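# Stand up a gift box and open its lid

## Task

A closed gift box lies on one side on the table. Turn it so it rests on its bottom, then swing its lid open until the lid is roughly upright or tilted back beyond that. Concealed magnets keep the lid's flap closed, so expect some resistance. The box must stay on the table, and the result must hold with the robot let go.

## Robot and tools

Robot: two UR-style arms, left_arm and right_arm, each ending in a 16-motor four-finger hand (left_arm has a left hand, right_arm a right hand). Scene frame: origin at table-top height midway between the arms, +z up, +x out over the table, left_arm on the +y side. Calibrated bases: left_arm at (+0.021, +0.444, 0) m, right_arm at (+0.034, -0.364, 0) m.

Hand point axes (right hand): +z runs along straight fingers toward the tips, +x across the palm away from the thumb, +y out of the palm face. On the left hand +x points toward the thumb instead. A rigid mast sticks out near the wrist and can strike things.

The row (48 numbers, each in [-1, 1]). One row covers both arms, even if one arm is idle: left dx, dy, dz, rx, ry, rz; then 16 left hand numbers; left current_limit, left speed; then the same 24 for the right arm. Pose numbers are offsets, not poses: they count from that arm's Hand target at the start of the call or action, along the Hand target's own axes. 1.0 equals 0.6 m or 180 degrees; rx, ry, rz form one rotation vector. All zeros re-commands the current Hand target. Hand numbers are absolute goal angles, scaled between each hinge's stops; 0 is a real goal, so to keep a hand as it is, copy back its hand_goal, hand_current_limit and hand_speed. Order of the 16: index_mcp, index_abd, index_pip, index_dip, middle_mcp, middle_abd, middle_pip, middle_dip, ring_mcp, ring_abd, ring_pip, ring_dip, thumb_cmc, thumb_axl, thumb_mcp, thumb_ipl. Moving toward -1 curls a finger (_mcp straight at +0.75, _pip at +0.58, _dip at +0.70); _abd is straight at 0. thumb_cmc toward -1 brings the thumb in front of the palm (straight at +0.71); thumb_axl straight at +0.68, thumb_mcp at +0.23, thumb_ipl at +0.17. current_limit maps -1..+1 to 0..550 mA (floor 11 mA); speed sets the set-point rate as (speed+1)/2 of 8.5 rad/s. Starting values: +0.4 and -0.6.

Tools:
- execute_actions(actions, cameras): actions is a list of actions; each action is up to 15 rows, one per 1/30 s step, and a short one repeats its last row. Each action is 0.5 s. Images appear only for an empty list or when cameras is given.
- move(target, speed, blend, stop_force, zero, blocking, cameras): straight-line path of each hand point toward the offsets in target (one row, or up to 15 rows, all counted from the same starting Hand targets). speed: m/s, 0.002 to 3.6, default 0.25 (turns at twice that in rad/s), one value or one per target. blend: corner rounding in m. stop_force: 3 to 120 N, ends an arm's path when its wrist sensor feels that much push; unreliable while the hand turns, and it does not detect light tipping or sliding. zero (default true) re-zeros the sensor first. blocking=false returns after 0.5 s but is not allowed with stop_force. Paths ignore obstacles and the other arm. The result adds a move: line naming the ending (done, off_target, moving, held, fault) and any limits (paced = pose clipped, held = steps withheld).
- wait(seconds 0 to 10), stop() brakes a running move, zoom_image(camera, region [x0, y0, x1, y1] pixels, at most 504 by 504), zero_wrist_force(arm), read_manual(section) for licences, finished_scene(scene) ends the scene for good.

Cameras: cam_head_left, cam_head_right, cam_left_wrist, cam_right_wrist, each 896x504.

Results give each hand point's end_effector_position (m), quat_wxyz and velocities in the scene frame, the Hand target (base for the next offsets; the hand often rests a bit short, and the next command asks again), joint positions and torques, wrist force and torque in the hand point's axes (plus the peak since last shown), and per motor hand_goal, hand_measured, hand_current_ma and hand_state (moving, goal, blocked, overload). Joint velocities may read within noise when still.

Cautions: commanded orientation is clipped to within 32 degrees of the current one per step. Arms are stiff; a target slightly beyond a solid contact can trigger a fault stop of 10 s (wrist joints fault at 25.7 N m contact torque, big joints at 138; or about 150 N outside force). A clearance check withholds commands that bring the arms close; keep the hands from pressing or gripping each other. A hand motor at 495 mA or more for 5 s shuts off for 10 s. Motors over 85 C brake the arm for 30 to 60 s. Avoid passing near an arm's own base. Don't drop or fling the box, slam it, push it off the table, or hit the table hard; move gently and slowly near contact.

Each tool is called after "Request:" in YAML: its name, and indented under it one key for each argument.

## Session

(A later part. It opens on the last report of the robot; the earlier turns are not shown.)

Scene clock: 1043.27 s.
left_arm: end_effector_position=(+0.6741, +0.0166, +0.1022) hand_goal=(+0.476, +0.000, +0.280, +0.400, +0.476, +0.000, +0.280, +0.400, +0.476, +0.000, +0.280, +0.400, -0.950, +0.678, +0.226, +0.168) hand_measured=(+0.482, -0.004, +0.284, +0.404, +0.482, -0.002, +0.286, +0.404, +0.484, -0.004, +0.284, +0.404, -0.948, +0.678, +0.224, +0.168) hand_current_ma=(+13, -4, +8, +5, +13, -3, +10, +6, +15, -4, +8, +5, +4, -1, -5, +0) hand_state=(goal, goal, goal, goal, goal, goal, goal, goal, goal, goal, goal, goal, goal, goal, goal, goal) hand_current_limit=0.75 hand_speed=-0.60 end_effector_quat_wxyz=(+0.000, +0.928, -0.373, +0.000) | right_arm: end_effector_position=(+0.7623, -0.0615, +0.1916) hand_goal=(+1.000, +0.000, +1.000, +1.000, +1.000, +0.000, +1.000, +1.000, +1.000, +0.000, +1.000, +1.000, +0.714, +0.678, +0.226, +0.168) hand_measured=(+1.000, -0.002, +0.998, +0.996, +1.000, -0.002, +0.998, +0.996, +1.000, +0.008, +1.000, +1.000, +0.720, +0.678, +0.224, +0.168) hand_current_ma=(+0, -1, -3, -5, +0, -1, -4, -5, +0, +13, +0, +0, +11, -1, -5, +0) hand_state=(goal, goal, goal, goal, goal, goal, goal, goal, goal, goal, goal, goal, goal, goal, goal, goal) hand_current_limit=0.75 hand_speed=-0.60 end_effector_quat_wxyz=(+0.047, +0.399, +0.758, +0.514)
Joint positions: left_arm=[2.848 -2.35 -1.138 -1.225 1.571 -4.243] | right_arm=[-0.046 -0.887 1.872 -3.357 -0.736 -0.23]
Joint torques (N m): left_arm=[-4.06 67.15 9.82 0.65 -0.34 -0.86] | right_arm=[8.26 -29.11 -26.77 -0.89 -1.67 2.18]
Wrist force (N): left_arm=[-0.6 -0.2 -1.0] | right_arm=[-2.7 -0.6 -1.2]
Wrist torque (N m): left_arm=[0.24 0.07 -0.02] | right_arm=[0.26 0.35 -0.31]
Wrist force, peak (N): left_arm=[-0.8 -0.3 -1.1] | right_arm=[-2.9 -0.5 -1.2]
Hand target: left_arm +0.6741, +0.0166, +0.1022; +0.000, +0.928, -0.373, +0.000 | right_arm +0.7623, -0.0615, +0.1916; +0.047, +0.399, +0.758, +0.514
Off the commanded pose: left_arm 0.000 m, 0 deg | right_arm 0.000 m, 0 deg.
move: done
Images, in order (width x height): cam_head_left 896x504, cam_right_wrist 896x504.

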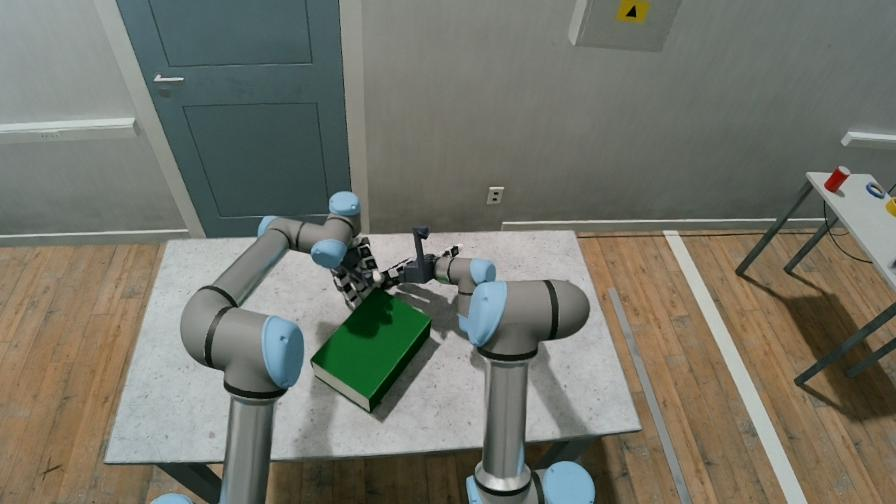

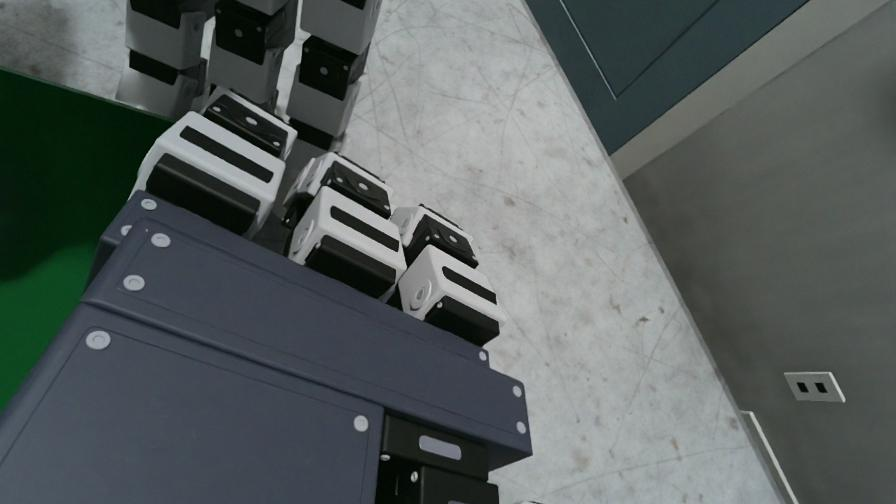

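Request:
move:
  target:
    - [0,0,0,0,0,0,0.475,0,0.28,0.4,0.475,0,0.28,0.4,0.475,0,0.28,0.4,-0.95,0.678,0.226,0.168,0.75,-0.6,-0.047,0.0148,-0.0086,0,0,0,1,0,1,1,1,0,1,1,1,0,1,1,0.714,0.678,0.226,0.168,0.75,-0.6]
    - [0,0,0,0,0,0,0.475,0,0.28,0.4,0.475,0,0.28,0.4,0.475,0,0.28,0.4,-0.95,0.678,0.226,0.168,0.75,-0.6,-0.047,-0.048,-0.117,0,0,0,1,0,1,1,1,0,1,1,1,0,1,1,0.714,0.678,0.226,0.168,0.75,-0.6]
  speed: 0.08
  blend: [0.01,0]

Request:
move:
  target: [0,0.06,0,0,0,0,0.475,0,0.28,0.4,0.475,0,0.28,0.4,0.475,0,0.28,0.4,-0.95,0.678,0.226,0.168,0.75,-0.6,0,0,0,0,0,0,1,0,1,1,1,0,1,1,1,0,1,1,0.714,0.678,0.226,0.168,0.75,-0.6]
  speed: 0.02
  stop_force: 3
  cameras: ["cam_head_left","cam_right_wrist","cam_left_wrist"]

Request:
zoom_image:
  camera: "cam_head_left"
  region: [320, 240, 460, 360]

Request:
zoom_image:
  camera: "cam_right_wrist"
  region: [80, 0, 400, 220]

Scene clock: 1068.00 s.
left_arm: end_effector_position=(+0.6741, +0.0166, +0.1022) hand_goal=(+0.476, +0.000, +0.280, +0.400, +0.476, +0.000, +0.280, +0.400, +0.476, +0.000, +0.280, +0.400, -0.950, +0.678, +0.226, +0.168) hand_measured=(+0.482, -0.004, +0.284, +0.404, +0.482, -0.002, +0.286, +0.404, +0.484, -0.004, +0.284, +0.404, -0.948, +0.678, +0.224, +0.168) hand_current_ma=(+13, -4, +8, +5, +13, -3, +10, +6, +15, -4, +8, +5, +4, -1, -5, +0) hand_state=(goal, goal, goal, goal, goal, goal, goal, goal, goal, goal, goal, goal, goal, goal, goal, goal) hand_current_limit=0.75 hand_speed=-0.60 end_effector_quat_wxyz=(+0.000, +0.928, -0.373, +0.000) | right_arm: end_effector_position=(+0.7316, -0.1363, +0.1913) hand_goal=(+1.000, +0.000, +1.000, +1.000, +1.000, +0.000, +1.000, +1.000, +1.000, +0.000, +1.000, +1.000, +0.714, +0.678, +0.226, +0.168) hand_measured=(+1.000, -0.002, +0.998, +0.996, +1.000, -0.002, +0.998, +0.996, +1.000, +0.006, +1.000, +1.000, +0.720, +0.678, +0.224, +0.168) hand_current_ma=(+0, -1, -3, -5, +0, -1, -4, -5, +0, +9, +0, +0, +11, -1, -5, +0) hand_state=(goal, goal, goal, goal, goal, goal, goal, goal, goal, goal, goal, goal, goal, goal, goal, goal) hand_current_limit=0.75 hand_speed=-0.60 end_effector_quat_wxyz=(+0.047, +0.399, +0.758, +0.514)
Joint positions: left_arm=[2.848 -2.35 -1.138 -1.225 1.571 -4.243] | right_arm=[-0.19 -0.978 2.029 -3.293 -0.639 -0.398]
Joint torques (N m): left_arm=[-3.77 67.01 7.76 0.79 -0.51 -1.08] | right_arm=[-6.65 -46.58 -3.76 -0.94 3.98 -1.79]
Wrist force (N): left_arm=[-0.7 -0.2 -1.1] | right_arm=[-2.0 -0.3 -1.1]
Wrist torque (N m): left_arm=[0.25 0.09 -0.04] | right_arm=[0.21 0.36 -0.01]
Wrist force, peak (N): left_arm=[-0.9 -0.3 -1.3] | right_arm=[-2.9 -0.6 -1.3]
Hand target: left_arm +0.6741, +0.0166, +0.1022; +0.000, +0.928, -0.373, +0.000 | right_arm +0.7316, -0.1364, +0.1913; +0.047, +0.399, +0.758, +0.514
Off the commanded pose: left_arm 0.000 m, 0 deg | right_arm 0.000 m, 0 deg.
move: done

Scene clock: 1070.83 s.
left_arm: end_effector_position=(+0.6491, -0.0094, +0.1022) hand_goal=(+0.476, +0.000, +0.280, +0.400, +0.476, +0.000, +0.280, +0.400, +0.476, +0.000, +0.280, +0.400, -0.950, +0.678, +0.226, +0.168) hand_measured=(+0.482, -0.004, +0.284, +0.404, +0.484, +0.004, +0.286, +0.402, +0.486, +0.004, +0.284, +0.402, -0.948, +0.678, +0.224, +0.168) hand_current_ma=(+13, -4, +8, +5, +17, +4, +10, +3, +19, +6, +8, +2, +4, -1, -5, +0) hand_state=(goal, goal, goal, goal, goal, goal, goal, goal, goal, goal, goal, goal, goal, goal, goal, goal) hand_current_limit=0.75 hand_speed=-0.60 end_effector_quat_wxyz=(+0.000, +0.928, -0.373, +0.000) | right_arm: end_effector_position=(+0.7316, -0.1364, +0.1913) hand_goal=(+1.000, +0.000, +1.000, +1.000, +1.000, +0.000, +1.000, +1.000, +1.000, +0.000, +1.000, +1.000, +0.714, +0.678, +0.226, +0.168) hand_measured=(+1.000, -0.002, +0.998, +0.996, +1.000, -0.002, +0.998, +0.996, +1.000, +0.006, +1.000, +1.000, +0.720, +0.678, +0.224, +0.168) hand_current_ma=(+0, -1, -3, -5, +0, -1, -4, -5, +0, +9, +0, +0, +11, -1, -5, +0) hand_state=(goal, goal, goal, goal, goal, goal, goal, goal, goal, goal, goal, goal, goal, goal, goal, goal) hand_current_limit=0.75 hand_speed=-0.60 end_effector_quat_wxyz=(+0.047, +0.399, +0.758, +0.514)
Joint positions: left_arm=[2.805 -2.326 -1.181 -1.205 1.571 -4.286] | right_arm=[-0.19 -0.978 2.03 -3.293 -0.638 -0.399]
Joint torques (N m): left_arm=[-7.37 68.88 9.27 4.49 -0.52 -1.15] | right_arm=[-6.7 -47.68 -4.01 -0.92 3.91 -1.7]
Wrist force (N): left_arm=[0.0 -0.9 -1.6] | right_arm=[-1.9 -0.4 -1.1]
Wrist torque (N m): left_arm=[0.31 0.07 0.00] | right_arm=[0.21 0.36 -0.01]
Wrist force, peak (N): left_arm=[-0.2 -0.9 -1.8] | right_arm=[-2.1 -0.2 -1.1]
Hand target: left_arm +0.6491, -0.0094, +0.1022; +0.000, +0.928, -0.373, +0.000 | right_arm +0.7316, -0.1364, +0.1913; +0.047, +0.399, +0.758, +0.514
Off the commanded pose: left_arm 0.000 m, 0 deg | right_arm 0.000 m, 0 deg.
move: done
Images, in order (width x height): cam_head_left 896x504, cam_left_wrist 896x504, cam_right_wrist 896x504.

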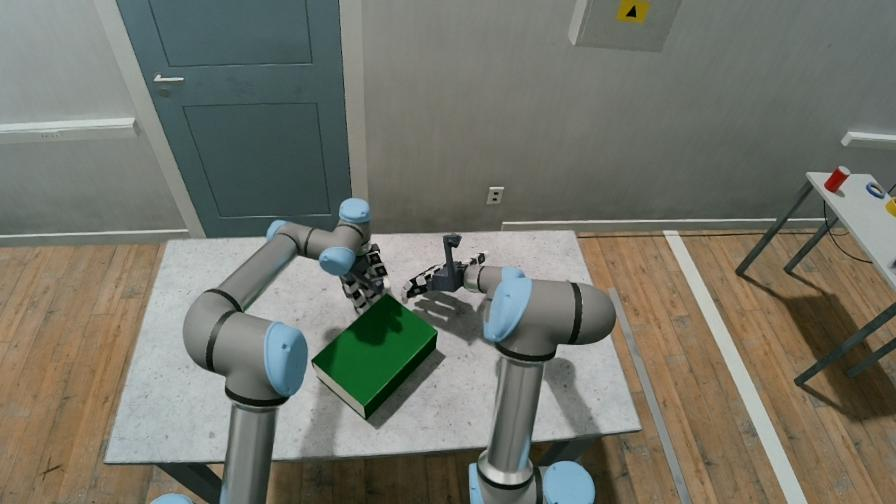

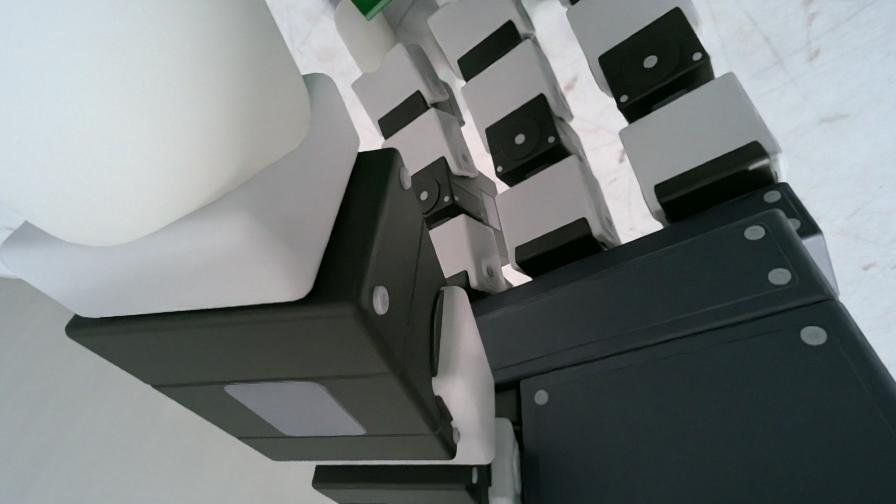

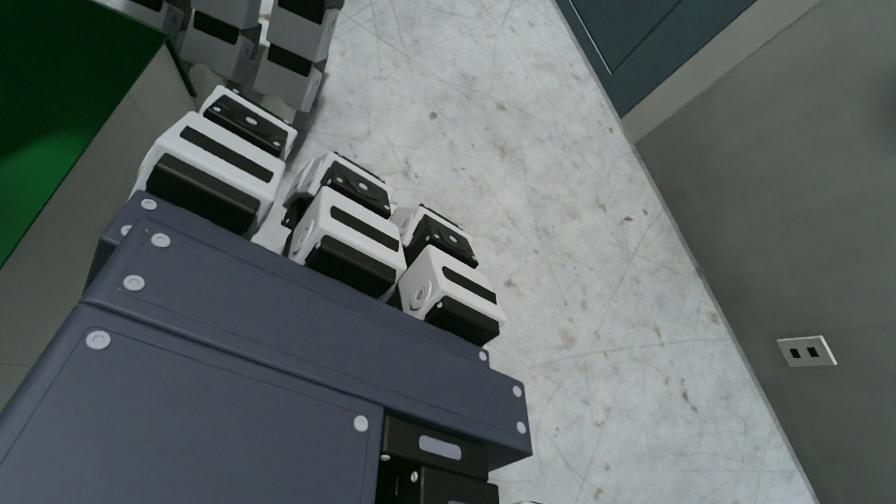

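Scaled by 3.600 from the camera's 896x504 image, which has a finer 1280x720 frame.

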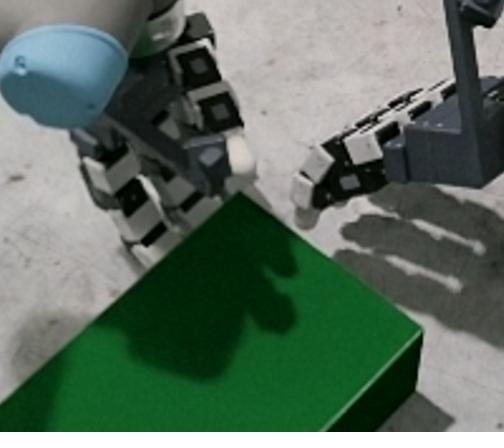

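Scaled by 1.575 from the camera's 896x504 image, which has a finer 1280x720 frame.

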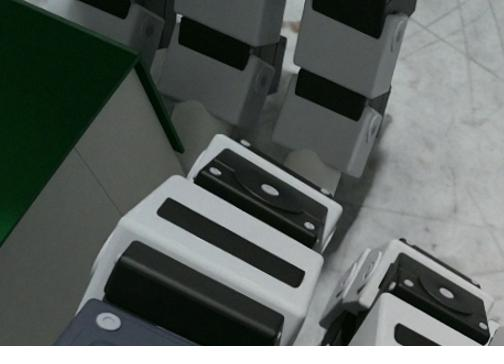

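Request:
move:
  target: [0,0,0,0,0,0,0.475,0,0.28,0.4,0.475,0,0.28,0.4,0.475,0,0.28,0.4,-0.95,0.678,0.226,0.168,0.75,-0.6,0.0235,0.0050,0.0257,0,0,0,1,0,1,1,1,0,1,1,1,0,1,1,0.714,0.678,0.226,0.168,0.75,-0.6]
  speed: 0.05

Request:
move:
  target: [0,0,0,0,0,0,0.475,0,0.28,0.4,0.475,0,0.28,0.4,0.475,0,0.28,0.4,-0.95,0.678,0.226,0.168,0.75,-0.6,0.047,-0.0148,0.0086,0,0,0,1,0,1,1,1,0,1,1,1,0,1,1,0.714,0.678,0.226,0.168,0.75,-0.6]
  speed: 0.01
  stop_force: 3
  cameras: ["cam_head_left","cam_right_wrist"]

Request:
zoom_image:
  camera: "cam_head_left"
  region: [320, 240, 460, 360]

Request:
zoom_image:
  camera: "cam_right_wrist"
  region: [80, 0, 400, 220]

Scene clock: 1092.53 s.
left_arm: end_effector_position=(+0.6491, -0.0094, +0.1022) hand_goal=(+0.476, +0.000, +0.280, +0.400, +0.476, +0.000, +0.280, +0.400, +0.476, +0.000, +0.280, +0.400, -0.950, +0.678, +0.226, +0.168) hand_measured=(+0.482, -0.004, +0.284, +0.404, +0.484, +0.004, +0.286, +0.402, +0.486, +0.004, +0.284, +0.402, -0.948, +0.678, +0.224, +0.168) hand_current_ma=(+13, -4, +8, +5, +17, +4, +10, +3, +19, +6, +8, +2, +4, -1, -5, +0) hand_state=(goal, goal, goal, goal, goal, goal, goal, goal, goal, goal, goal, goal, goal, goal, goal, goal) hand_current_limit=0.75 hand_speed=-0.60 end_effector_quat_wxyz=(+0.000, +0.928, -0.373, +0.000) | right_arm: end_effector_position=(+0.7311, -0.1154, +0.1913) hand_goal=(+1.000, +0.000, +1.000, +1.000, +1.000, +0.000, +1.000, +1.000, +1.000, +0.000, +1.000, +1.000, +0.714, +0.678, +0.226, +0.168) hand_measured=(+1.000, -0.002, +0.998, +0.996, +1.000, -0.002, +0.998, +0.996, +1.000, +0.006, +1.000, +1.000, +0.720, +0.678, +0.224, +0.168) hand_current_ma=(+0, -1, -3, -5, +0, -1, -4, -5, +0, +9, +0, +0, +11, -1, -5, +0) hand_state=(goal, goal, goal, goal, goal, goal, goal, goal, goal, goal, goal, goal, goal, goal, goal, goal) hand_current_limit=0.75 hand_speed=-0.60 end_effector_quat_wxyz=(+0.047, +0.399, +0.758, +0.514)
Joint positions: left_arm=[2.805 -2.326 -1.181 -1.205 1.571 -4.286] | right_arm=[-0.15 -0.965 2.015 -3.333 -0.664 -0.347]
Joint torques (N m): left_arm=[-6.64 69.74 7.85 4.6 0.37 -1.3] | right_arm=[8.11 -24.62 -25.3 -4.37 -1.41 2.13]
Wrist force (N): left_arm=[0.0 -0.9 -1.7] | right_arm=[-1.9 -0.6 -1.1]
Wrist torque (N m): left_arm=[0.31 0.06 0.01] | right_arm=[0.21 0.30 -0.15]
Wrist force, peak (N): left_arm=[-0.1 -1.1 -1.8] | right_arm=[-2.7 -0.4 -1.5]
Hand target: left_arm +0.6491, -0.0094, +0.1022; +0.000, +0.928, -0.373, +0.000 | right_arm +0.7311, -0.1153, +0.1913; +0.047, +0.399, +0.758, +0.514
Off the commanded pose: left_arm 0.000 m, 0 deg | right_arm 0.000 m, 0 deg.
move: done

Scene clock: 1096.47 s.
left_arm: end_effector_position=(+0.6491, -0.0094, +0.1022) hand_goal=(+0.476, +0.000, +0.280, +0.400, +0.476, +0.000, +0.280, +0.400, +0.476, +0.000, +0.280, +0.400, -0.950, +0.678, +0.226, +0.168) hand_measured=(+0.482, -0.004, +0.284, +0.404, +0.484, +0.002, +0.286, +0.402, +0.486, -0.004, +0.284, +0.402, -0.948, +0.678, +0.224, +0.168) hand_current_ma=(+13, -4, +8, +5, +17, +1, +10, +3, +20, -5, +8, +2, +4, -1, -5, +0) hand_state=(goal, goal, goal, goal, goal, goal, goal, goal, goal, goal, goal, goal, goal, goal, goal, goal) hand_current_limit=0.75 hand_speed=-0.60 end_effector_quat_wxyz=(+0.000, +0.928, -0.373, +0.000) | right_arm: end_effector_position=(+0.7095, -0.0944, +0.1912) hand_goal=(+1.000, +0.000, +1.000, +1.000, +1.000, +0.000, +1.000, +1.000, +1.000, +0.000, +1.000, +1.000, +0.714, +0.678, +0.226, +0.168) hand_measured=(+1.000, -0.002, +0.998, +0.996, +1.000, -0.002, +0.998, +0.996, +0.996, +0.014, +0.998, +1.000, +0.720, +0.678, +0.224, +0.168) hand_current_ma=(+0, -1, -3, -5, +0, -1, -4, -5, -7, +30, -3, +0, +11, -1, -5, +0) hand_state=(goal, goal, goal, goal, goal, goal, goal, goal, goal, goal, goal, goal, goal, goal, goal, goal) hand_current_limit=0.75 hand_speed=-0.60 end_effector_quat_wxyz=(+0.047, +0.399, +0.758, +0.514)
Joint positions: left_arm=[2.805 -2.326 -1.181 -1.205 1.571 -4.286] | right_arm=[-0.112 -0.979 2.061 -3.401 -0.69 -0.302]
Joint torques (N m): left_arm=[-4.38 68.61 12.38 4.46 1.03 -1.06] | right_arm=[8.11 -46.59 -2.55 -4.16 -1.54 2.1]
Wrist force (N): left_arm=[-0.4 0.2 -1.0] | right_arm=[-2.6 0.4 -0.9]
Wrist torque (N m): left_arm=[0.24 0.08 -0.07] | right_arm=[0.20 0.24 -0.21]
Wrist force, peak (N): left_arm=[0.0 -1.0 -1.9] | right_arm=[-3.2 1.0 -2.4]
Hand target: left_arm +0.6491, -0.0094, +0.1022; +0.000, +0.928, -0.373, +0.000 | right_arm +0.7095, -0.0944, +0.1912; +0.047, +0.399, +0.758, +0.514
Off the commanded pose: left_arm 0.000 m, 0 deg | right_arm 0.000 m, 0 deg.
move: done
Images, in order (width x height): cam_head_left 896x504, cam_right_wrist 896x504.

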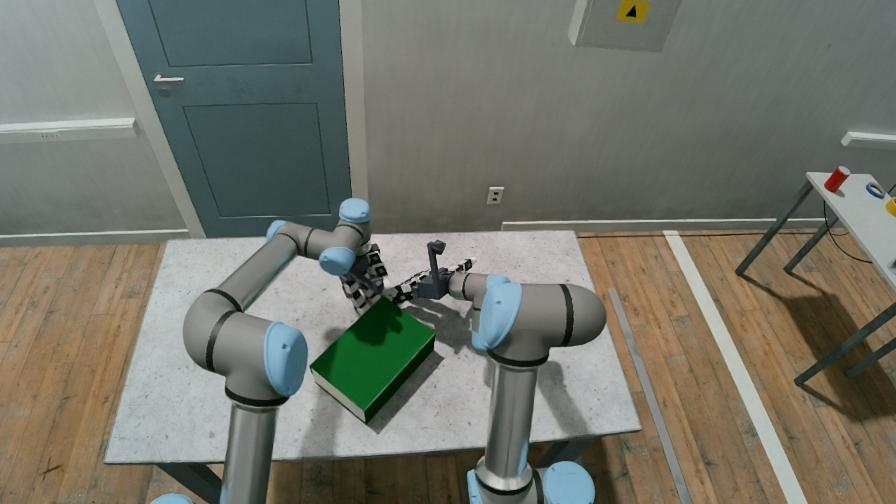

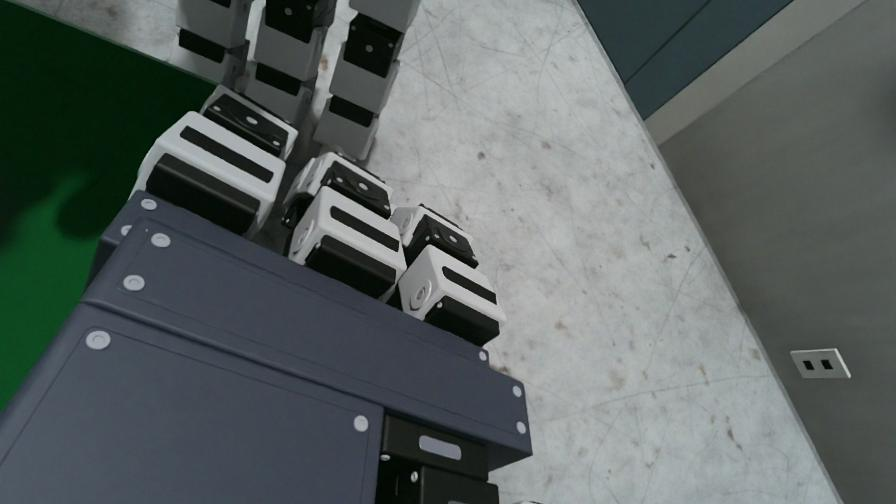

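Scaled by 3.600 from the camera's 896x504 image, which has a finer 1280x720 frame.

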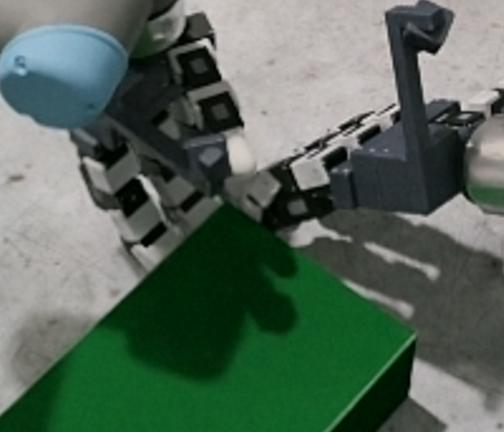

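Scaled by 1.575 from the camera's 896x504 image, which has a finer 1280x720 frame.

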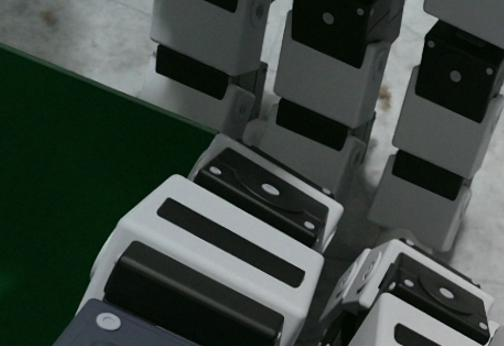

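Request:
move:
  target: [0,0,0,0,0,0,0.475,0,0.28,0.4,0.475,0,0.28,0.4,0.475,0,0.28,0.4,-0.95,0.678,0.226,0.168,0.75,-0.6,0.0188,0.0357,0.0756,0,0,0,1,0,1,1,1,0,1,1,1,0,1,1,0.714,0.678,0.226,0.168,0.75,-0.6]
  speed: 0.01
  stop_force: 6
  cameras: ["cam_head_left","cam_right_wrist"]

Request:
zoom_image:
  camera: "cam_head_left"
  region: [320, 240, 460, 360]

Request:
zoom_image:
  camera: "cam_right_wrist"
  region: [80, 0, 400, 220]

Scene clock: 1113.83 s.
left_arm: end_effector_position=(+0.6491, -0.0094, +0.1022) hand_goal=(+0.476, +0.000, +0.280, +0.400, +0.476, +0.000, +0.280, +0.400, +0.476, +0.000, +0.280, +0.400, -0.950, +0.678, +0.226, +0.168) hand_measured=(+0.484, -0.004, +0.284, +0.404, +0.484, +0.002, +0.286, +0.402, +0.524, -0.032, +0.284, +0.388, -0.948, +0.678, +0.224, +0.168) hand_current_ma=(+15, -4, +8, +5, +17, +1, +10, +3, +152, -74, +5, -27, +4, -1, -5, +0) hand_state=(goal, goal, goal, goal, goal, goal, goal, goal, blocked, blocked, goal, goal, goal, goal, goal, goal) hand_current_limit=0.75 hand_speed=-0.60 end_effector_quat_wxyz=(+0.000, +0.928, -0.373, +0.000) | right_arm: end_effector_position=(+0.7209, -0.0751, +0.1912) hand_goal=(+1.000, +0.000, +1.000, +1.000, +1.000, +0.000, +1.000, +1.000, +1.000, +0.000, +1.000, +1.000, +0.714, +0.678, +0.226, +0.168) hand_measured=(+1.000, -0.002, +0.998, +0.996, +1.000, +0.000, +1.000, +1.000, +1.000, +0.024, +1.000, +1.000, +0.720, +0.678, +0.224, +0.168) hand_current_ma=(+0, -1, -3, -5, +0, -1, +0, +0, +1, +52, +0, +0, +11, -1, -5, +0) hand_state=(goal, goal, goal, goal, goal, goal, goal, goal, goal, blocked, goal, goal, goal, goal, goal, goal) hand_current_limit=0.75 hand_speed=-0.60 end_effector_quat_wxyz=(+0.047, +0.399, +0.758, +0.514)
Joint positions: left_arm=[2.805 -2.326 -1.181 -1.205 1.571 -4.286] | right_arm=[-0.072 -0.95 2.009 -3.41 -0.717 -0.258]
Joint torques (N m): left_arm=[1.58 62.7 26.59 3.56 -1.94 -1.09] | right_arm=[-5.08 -47.71 -4.22 -1.13 4.13 -1.6]
Wrist force (N): left_arm=[-1.9 -5.4 -4.6] | right_arm=[-3.0 -1.7 -3.6]
Wrist torque (N m): left_arm=[0.57 -0.34 0.31] | right_arm=[0.59 0.52 -0.42]
Wrist force, peak (N): left_arm=[-2.3 -7.1 -5.8] | right_arm=[-3.5 -2.9 -6.3]
Hand target: left_arm +0.6491, -0.0094, +0.1022; +0.000, +0.928, -0.373, +0.000 | right_arm +0.7209, -0.0751, +0.1912; +0.047, +0.399, +0.758, +0.514 (not the last commanded pose)
Off the commanded pose: left_arm 0.000 m, 0 deg | right_arm 0.029 m, 0 deg.
move: contact (right_arm)
Images, in order (width x height): cam_head_left 896x504, cam_right_wrist 896x504.

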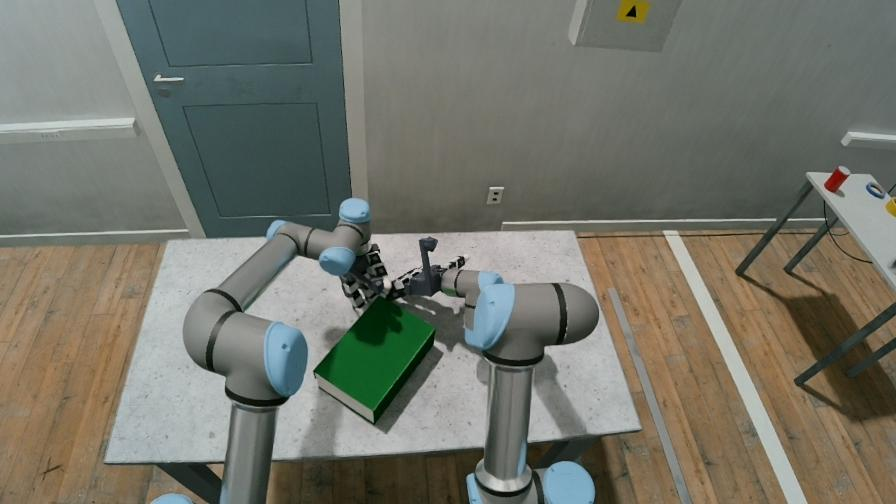

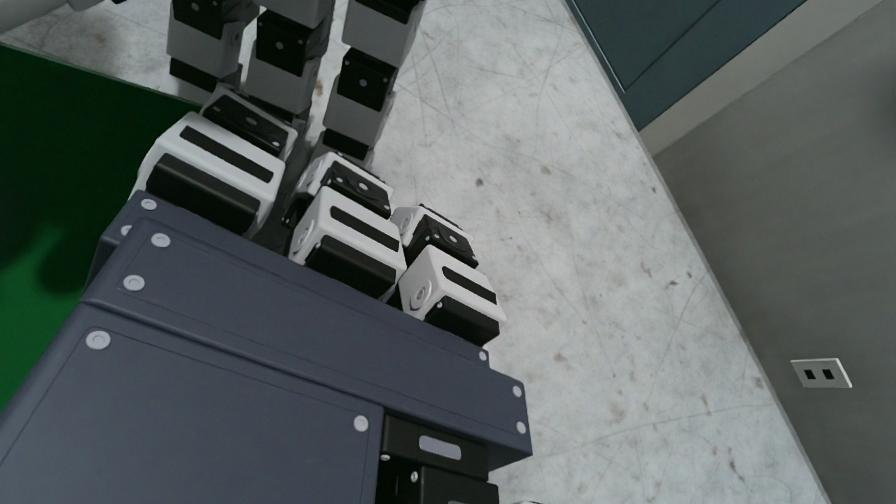

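Scaled by 3.600 from the camera's 896x504 image, which has a finer 1280x720 frame.

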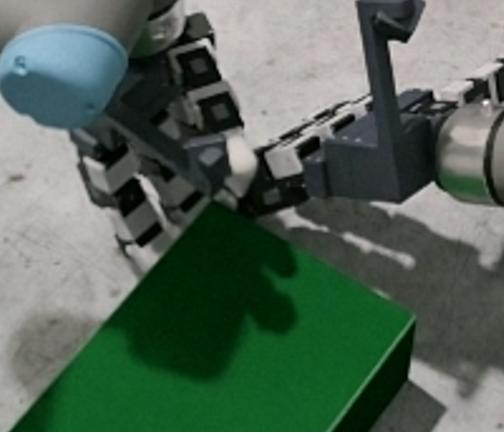

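Scaled by 1.575 from the camera's 896x504 image, which has a finer 1280x720 frame.

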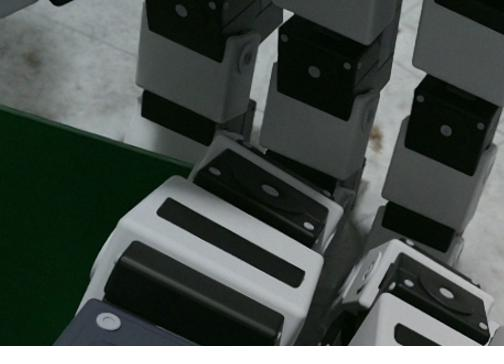

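Request:
move:
  target: [0,0,0,0,0,0,0.475,0,0.28,0.4,0.475,0,0.28,0.4,0.475,0,0.28,0.4,-0.95,0.678,0.226,0.168,0.75,-0.6,0.0094,0.022,0.045,0,0,0,1,0,1,1,1,0,1,1,1,0,1,1,0.714,0.678,0.226,0.168,0.75,-0.6]
  speed: 0.006
  stop_force: 20
  cameras: ["cam_head_left","cam_right_wrist"]

Request:
zoom_image:
  camera: "cam_head_left"
  region: [320, 240, 460, 360]

Request:
zoom_image:
  camera: "cam_right_wrist"
  region: [80, 0, 400, 220]

Scene clock: 1128.87 s.
left_arm: end_effector_position=(+0.6491, -0.0094, +0.1022) hand_goal=(+0.476, +0.000, +0.280, +0.400, +0.476, +0.000, +0.280, +0.400, +0.476, +0.000, +0.280, +0.400, -0.950, +0.678, +0.226, +0.168) hand_measured=(+0.570, -0.004, +0.320, +0.404, +0.496, +0.002, +0.288, +0.402, +0.518, -0.036, +0.286, +0.400, -0.948, +0.678, +0.224, +0.168) hand_current_ma=(+364, -6, +112, +6, +48, +1, +15, +3, +134, -84, +11, +1, +4, -1, -5, +0) hand_state=(blocked, goal, blocked, goal, goal, goal, goal, goal, blocked, blocked, goal, goal, goal, goal, goal, goal) hand_current_limit=0.75 hand_speed=-0.60 end_effector_quat_wxyz=(+0.000, +0.928, -0.373, +0.000) | right_arm: end_effector_position=(+0.7374, -0.0493, +0.1913) hand_goal=(+1.000, +0.000, +1.000, +1.000, +1.000, +0.000, +1.000, +1.000, +1.000, +0.000, +1.000, +1.000, +0.714, +0.678, +0.226, +0.168) hand_measured=(+1.000, -0.002, +0.998, +0.996, +1.002, +0.002, +1.000, +1.000, +1.000, +0.026, +1.000, +1.000, +0.720, +0.678, +0.224, +0.168) hand_current_ma=(+0, -1, -3, -5, +2, +4, +1, +0, +0, +58, +0, +0, +11, -1, -5, +0) hand_state=(goal, goal, goal, goal, goal, goal, goal, goal, goal, blocked, goal, goal, goal, goal, goal, goal) hand_current_limit=0.75 hand_speed=-0.60 end_effector_quat_wxyz=(+0.047, +0.399, +0.758, +0.514)
Joint positions: left_arm=[2.805 -2.326 -1.181 -1.205 1.571 -4.286] | right_arm=[-0.023 -0.911 1.933 -3.411 -0.752 -0.206]
Joint torques (N m): left_arm=[-5.62 45.62 21.51 0.53 -2.6 -1.02] | right_arm=[11.99 -26.13 -27.02 -1.03 -1.08 2.06]
Wrist force (N): left_arm=[-2.2 -9.5 0.3] | right_arm=[-3.8 -2.2 -10.4]
Wrist torque (N m): left_arm=[0.66 -0.05 -0.03] | right_arm=[1.76 0.51 -0.46]
Wrist force, peak (N): left_arm=[-2.3 -7.8 -5.8] | right_arm=[-3.8 -2.0 -10.8]
Hand target: left_arm +0.6491, -0.0094, +0.1022; +0.000, +0.928, -0.373, +0.000 | right_arm +0.7374, -0.0493, +0.1913; +0.047, +0.399, +0.758, +0.514
Off the commanded pose: left_arm 0.000 m, 0 deg | right_arm 0.000 m, 0 deg.
move: done
Images, in order (width x height): cam_head_left 896x504, cam_right_wrist 896x504.

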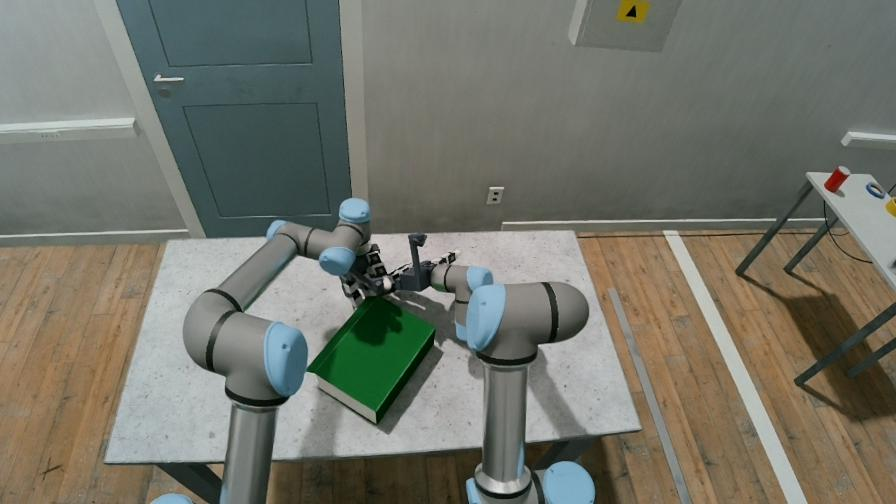

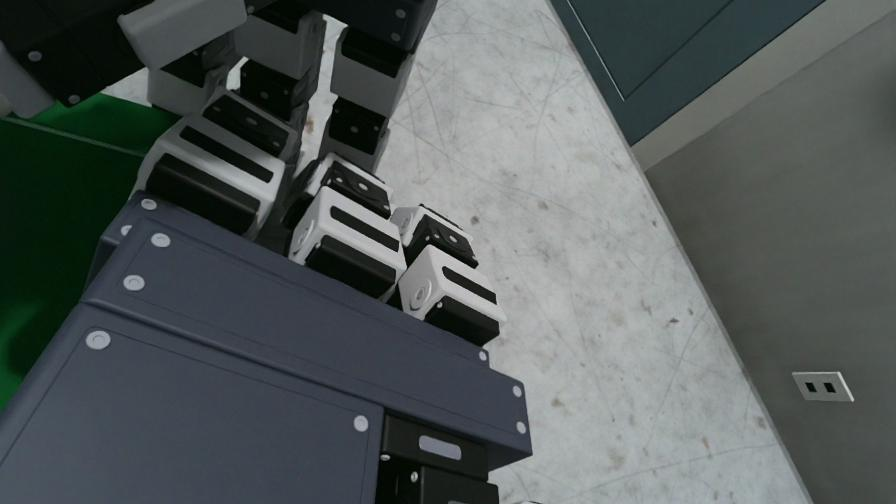

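Scaled by 3.600 from the camera's 896x504 image, which has a finer 1280x720 frame.

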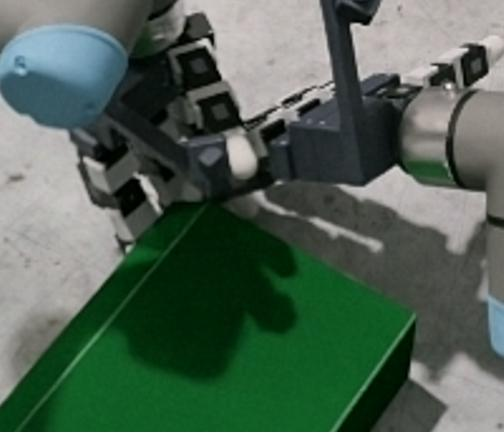

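Scaled by 1.575 from the camera's 896x504 image, which has a finer 1280x720 frame.

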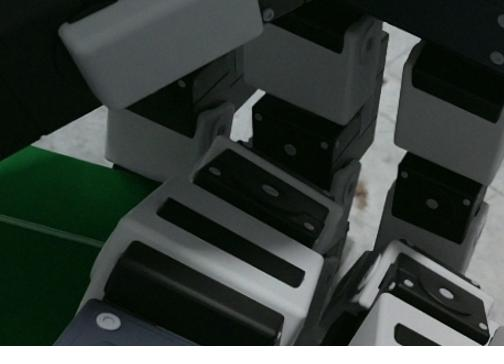

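Request:
move:
  target:
    - [0,0,0,0,0,0,0.475,0,0.28,0.4,0.475,0,0.28,0.4,0.475,0,0.28,0.4,-0.95,0.678,0.226,0.168,0.75,-0.6,0,-0.0083,-0.0145,0,0,0,1,0,1,1,1,0,1,1,1,0,1,1,0.714,0.678,0.226,0.168,0.75,-0.6]
    - [0,0,0,0,0,0,0.475,0,0.28,0.4,0.475,0,0.28,0.4,0.475,0,0.28,0.4,-0.95,0.678,0.226,0.168,0.75,-0.6,-0.125,0.0312,-0.037,0,0,0,1,0,1,1,1,0,1,1,1,0,1,1,0.714,0.678,0.226,0.168,0.75,-0.6]
  speed: 0.05
  cameras: ["cam_head_left","cam_right_wrist"]

Request:
zoom_image:
  camera: "cam_head_left"
  region: [300, 230, 480, 390]

Request:
zoom_image:
  camera: "cam_right_wrist"
  region: [0, 0, 400, 220]

Scene clock: 1161.93 s.
left_arm: end_effector_position=(+0.6491, -0.0094, +0.1022) hand_goal=(+0.476, +0.000, +0.280, +0.400, +0.476, +0.000, +0.280, +0.400, +0.476, +0.000, +0.280, +0.400, -0.950, +0.678, +0.226, +0.168) hand_measured=(+0.484, +0.004, +0.286, +0.404, +0.484, +0.000, +0.286, +0.402, +0.506, -0.016, +0.286, +0.402, -0.948, +0.678, +0.224, +0.168) hand_current_ma=(+17, +5, +9, +5, +17, +1, +11, +3, +85, -29, +11, +1, +4, -1, -5, +0) hand_state=(goal, goal, goal, goal, goal, goal, goal, goal, blocked, goal, goal, goal, goal, goal, goal, goal) hand_current_limit=0.75 hand_speed=-0.60 end_effector_quat_wxyz=(+0.000, +0.928, -0.373, +0.000) | right_arm: end_effector_position=(+0.7879, -0.1118, +0.1916) hand_goal=(+1.000, +0.000, +1.000, +1.000, +1.000, +0.000, +1.000, +1.000, +1.000, +0.000, +1.000, +1.000, +0.714, +0.678, +0.226, +0.168) hand_measured=(+1.000, -0.002, +0.998, +0.996, +1.000, -0.002, +1.000, +1.000, +1.000, +0.006, +1.000, +1.000, +0.720, +0.678, +0.224, +0.168) hand_current_ma=(+0, -1, -3, -5, +0, -2, +0, +0, +0, +9, -1, +0, +12, -1, -5, +0) hand_state=(goal, goal, goal, goal, goal, goal, goal, goal, goal, goal, goal, goal, goal, goal, goal, goal) hand_current_limit=0.75 hand_speed=-0.60 end_effector_quat_wxyz=(+0.047, +0.399, +0.758, +0.514)
Joint positions: left_arm=[2.805 -2.326 -1.181 -1.205 1.571 -4.286] | right_arm=[-0.133 -0.883 1.838 -3.253 -0.675 -0.327]
Joint torques (N m): left_arm=[5.79 53.83 14.19 2.37 0.36 0.25] | right_arm=[-6.66 -29.3 -26.69 -0.79 3.73 -1.83]
Wrist force (N): left_arm=[-0.7 -0.3 -1.0] | right_arm=[-2.1 -0.4 -1.0]
Wrist torque (N m): left_arm=[0.31 0.06 -0.04] | right_arm=[0.23 0.34 -0.03]
Wrist force, peak (N): left_arm=[-2.5 -9.6 0.1] | right_arm=[-3.5 -2.0 -11.0]
Hand target: left_arm +0.6491, -0.0094, +0.1022; +0.000, +0.928, -0.373, +0.000 | right_arm +0.7880, -0.1119, +0.1916; +0.047, +0.399, +0.758, +0.514
Off the commanded pose: left_arm 0.000 m, 0 deg | right_arm 0.000 m, 0 deg.
move: done
Images, in order (width x height): cam_head_left 896x504, cam_right_wrist 896x504.

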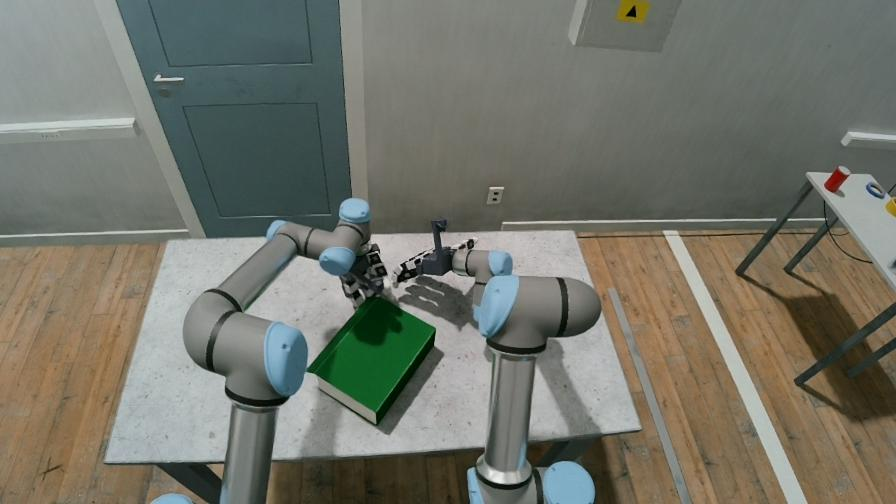

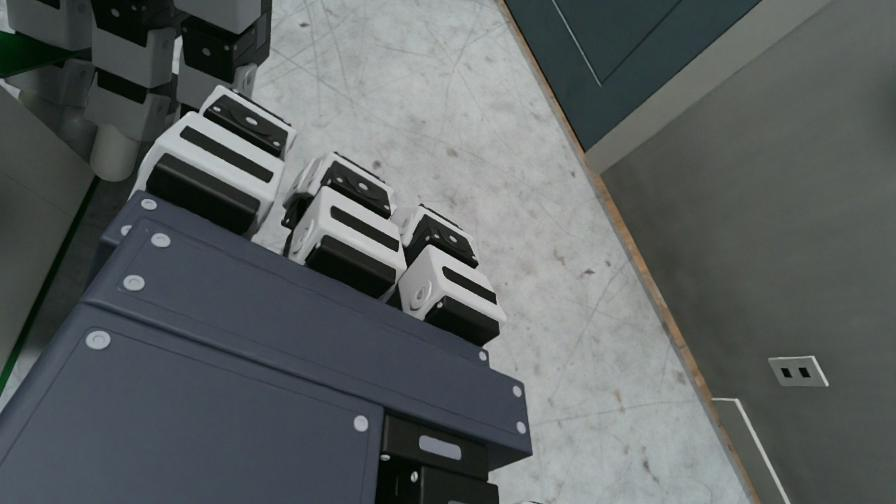

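Scaled by 2.800 from the camera's 896x504 image, which has a finer 1280x720 frame.

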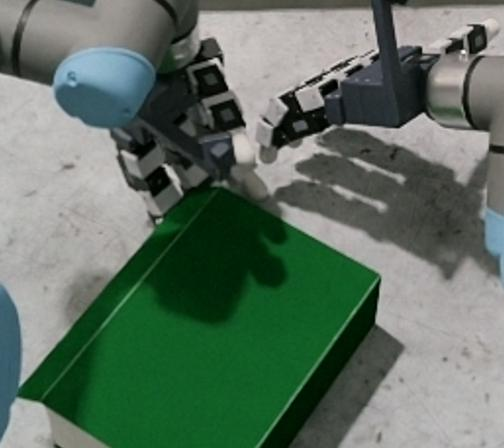

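Scaled by 1.260 from the camera's 896x504 image, which has a finer 1280x720 frame.

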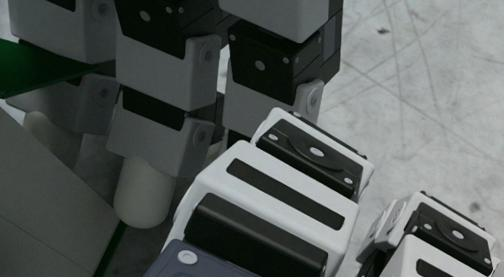

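Request:
move:
  target: [0,0,-0.2167,0,0,0,0.475,0,0.28,0.4,0.475,0,0.28,0.4,0.475,0,0.28,0.4,-0.95,0.678,0.226,0.168,0.75,-0.6,-0.009,0.233,-0.135,0,0,0,1,0,1,1,1,0,1,1,1,0,1,1,0.714,0.678,0.226,0.168,0.75,-0.6]
  speed: 0.06
  cameras: ["cam_head_left","cam_left_wrist"]

Request:
zoom_image:
  camera: "cam_head_left"
  region: [290, 180, 540, 430]

Scene clock: 1198.53 s.
left_arm: end_effector_position=(+0.6491, -0.0094, +0.2322) hand_goal=(+0.476, +0.000, +0.280, +0.400, +0.476, +0.000, +0.280, +0.400, +0.476, +0.000, +0.280, +0.400, -0.950, +0.678, +0.226, +0.168) hand_measured=(+0.484, +0.004, +0.286, +0.404, +0.484, +0.000, +0.286, +0.402, +0.488, -0.002, +0.286, +0.402, -0.948, +0.678, +0.224, +0.168) hand_current_ma=(+17, +5, +8, +5, +17, +1, +11, +3, +27, -1, +9, +2, +4, -1, -5, +0) hand_state=(goal, goal, goal, goal, goal, goal, goal, goal, goal, goal, goal, goal, goal, goal, goal, goal) hand_current_limit=0.75 hand_speed=-0.60 end_effector_quat_wxyz=(+0.000, +0.928, -0.373, +0.000) | right_arm: end_effector_position=(+0.8303, -0.1541, +0.3417) hand_goal=(+1.000, +0.000, +1.000, +1.000, +1.000, +0.000, +1.000, +1.000, +1.000, +0.000, +1.000, +1.000, +0.714, +0.678, +0.226, +0.168) hand_measured=(+1.000, -0.002, +0.998, +0.996, +1.000, -0.002, +1.000, +1.000, +1.000, +0.006, +1.000, +1.000, +0.720, +0.678, +0.224, +0.168) hand_current_ma=(+0, -1, -3, -5, +0, -2, +0, +0, +0, +9, -1, +0, +12, -1, -5, +0) hand_state=(goal, goal, goal, goal, goal, goal, goal, goal, goal, goal, goal, goal, goal, goal, goal, goal) hand_current_limit=0.75 hand_speed=-0.60 end_effector_quat_wxyz=(+0.047, +0.399, +0.758, +0.514)
Joint positions: left_arm=[2.805 -2.249 -0.973 -1.49 1.571 -4.286] | right_arm=[-0.196 -1.079 1.648 -2.805 -0.635 -0.406]
Joint torques (N m): left_arm=[3.73 68.48 32.19 0.59 0.93 0.27] | right_arm=[-6.71 -50.43 -33.12 -0.83 3.95 -1.79]
Wrist force (N): left_arm=[-0.6 0.5 -0.9] | right_arm=[-1.9 0.0 -1.1]
Wrist torque (N m): left_arm=[0.31 0.11 -0.07] | right_arm=[0.27 0.32 -0.02]
Wrist force, peak (N): left_arm=[-1.0 -0.3 -1.1] | right_arm=[-2.3 -1.1 -0.9]
Hand target: left_arm +0.6491, -0.0094, +0.2323; +0.000, +0.928, -0.373, +0.000 | right_arm +0.8303, -0.1541, +0.3418; +0.047, +0.399, +0.758, +0.514
Off the commanded pose: left_arm 0.000 m, 0 deg | right_arm 0.000 m, 0 deg.
move: done
Images, in order (width x height): cam_head_left 896x504, cam_left_wrist 896x504.

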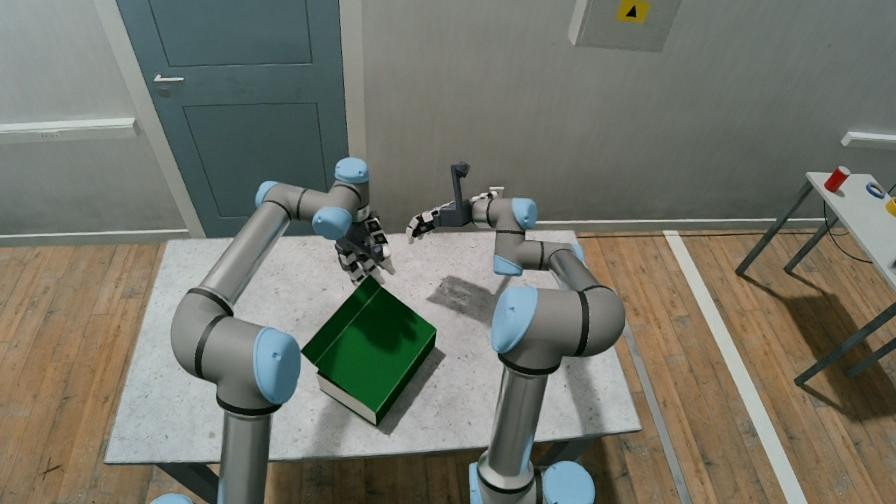

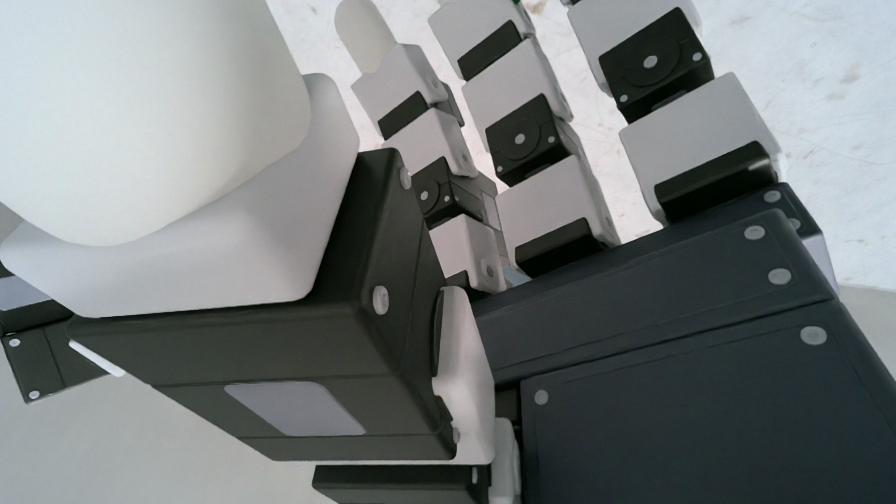

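Scaled by 2.016 from the camera's 896x504 image, which has a finer 1280x720 frame.

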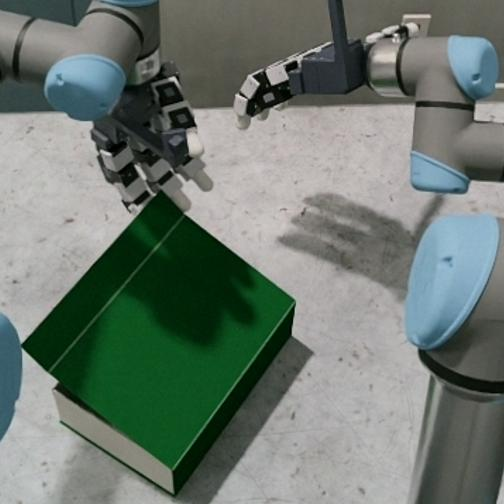

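Request:
move:
  target:
    - [-0.05,0.083,-0.142,0,0,0,0.475,0,0.28,0.4,0.475,0,0.28,0.4,0.475,0,0.28,0.4,-0.95,0.678,0.226,0.168,0.75,-0.6,0,0,0,0,0,0,1,0,1,1,1,0,1,1,1,0,1,1,0.714,0.678,0.226,0.168,0.75,-0.6]
    - [-0.05,0.218,-0.225,0,0,0,0.475,0,0.28,0.4,0.475,0,0.28,0.4,0.475,0,0.28,0.4,-0.95,0.678,0.226,0.168,0.75,-0.6,0,0,0,0,0,0,1,0,1,1,1,0,1,1,1,0,1,1,0.714,0.678,0.226,0.168,0.75,-0.6]
  speed: 0.06
  blend: [0.02,0]
  cameras: ["cam_head_left"]

Request:
zoom_image:
  camera: "cam_head_left"
  region: [290, 180, 540, 430]

Scene clock: 1218.07 s.
left_arm: end_effector_position=(+0.5370, -0.0829, +0.3672) hand_goal=(+0.476, +0.000, +0.280, +0.400, +0.476, +0.000, +0.280, +0.400, +0.476, +0.000, +0.280, +0.400, -0.950, +0.678, +0.226, +0.168) hand_measured=(+0.484, +0.004, +0.286, +0.404, +0.488, +0.008, +0.288, +0.402, +0.486, +0.002, +0.286, +0.402, -0.948, +0.678, +0.224, +0.168) hand_current_ma=(+16, +5, +8, +5, +25, +12, +13, +3, +20, +3, +8, +2, +4, -1, -5, +0) hand_state=(goal, goal, goal, goal, goal, goal, goal, goal, goal, goal, goal, goal, goal, goal, goal, goal) hand_current_limit=0.75 hand_speed=-0.60 end_effector_quat_wxyz=(+0.000, +0.928, -0.373, +0.000) | right_arm: end_effector_position=(+0.8303, -0.1541, +0.3418) hand_goal=(+1.000, +0.000, +1.000, +1.000, +1.000, +0.000, +1.000, +1.000, +1.000, +0.000, +1.000, +1.000, +0.714, +0.678, +0.226, +0.168) hand_measured=(+1.000, -0.002, +0.998, +0.996, +1.000, -0.002, +1.000, +1.000, +1.000, +0.006, +1.000, +1.000, +0.720, +0.678, +0.224, +0.168) hand_current_ma=(+0, -1, -3, -5, +0, -2, +0, +0, +0, +9, -1, +0, +12, -1, -5, +0) hand_state=(goal, goal, goal, goal, goal, goal, goal, goal, goal, goal, goal, goal, goal, goal, goal, goal) hand_current_limit=0.75 hand_speed=-0.60 end_effector_quat_wxyz=(+0.047, +0.399, +0.758, +0.514)
Joint positions: left_arm=[2.651 -2.113 -0.849 -1.75 1.571 -4.44] | right_arm=[-0.196 -1.079 1.648 -2.805 -0.635 -0.406]
Joint torques (N m): left_arm=[-5.33 36.64 29.18 0.29 1.15 -1.19] | right_arm=[-6.05 -50.32 -33.39 -0.96 3.9 -1.82]
Wrist force (N): left_arm=[-0.5 0.5 -1.3] | right_arm=[-1.7 0.0 -1.0]
Wrist torque (N m): left_arm=[0.35 0.12 -0.08] | right_arm=[0.27 0.29 0.00]
Wrist force, peak (N): left_arm=[-0.5 0.5 -1.4] | right_arm=[-2.2 -0.2 -1.1]
Hand target: left_arm +0.5369, -0.0830, +0.3673; +0.000, +0.928, -0.373, +0.000 | right_arm +0.8303, -0.1541, +0.3418; +0.047, +0.399, +0.758, +0.514
Off the commanded pose: left_arm 0.000 m, 0 deg | right_arm 0.000 m, 0 deg.
move: done
Images, in order (width x height): cam_head_left 896x504.

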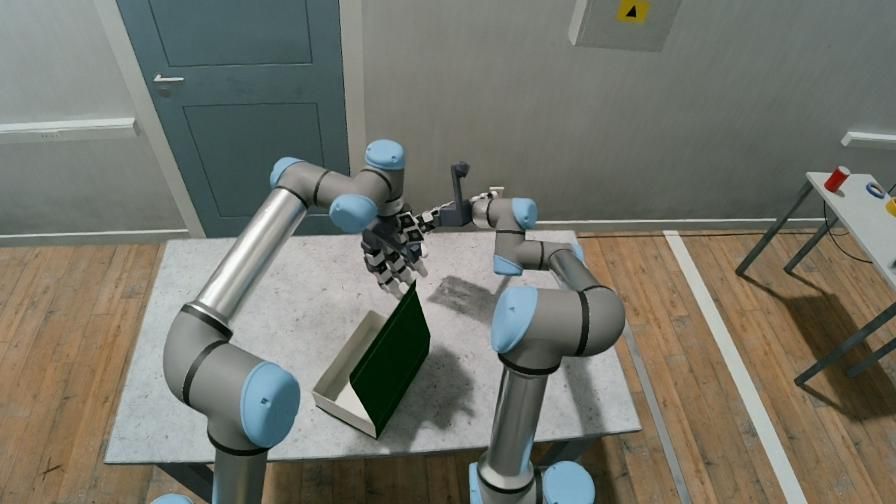

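Scaled by 2.016 from the camera's 896x504 image, which has a finer 1280x720 frame.

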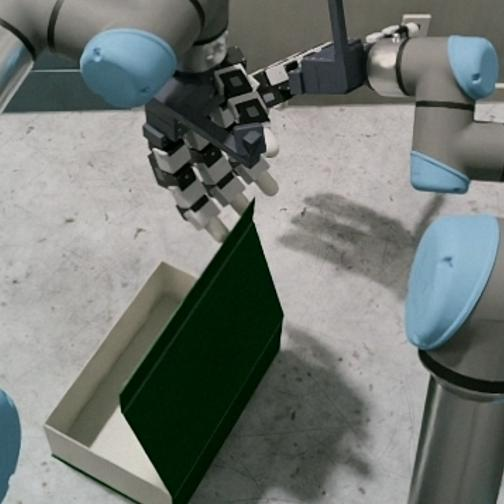

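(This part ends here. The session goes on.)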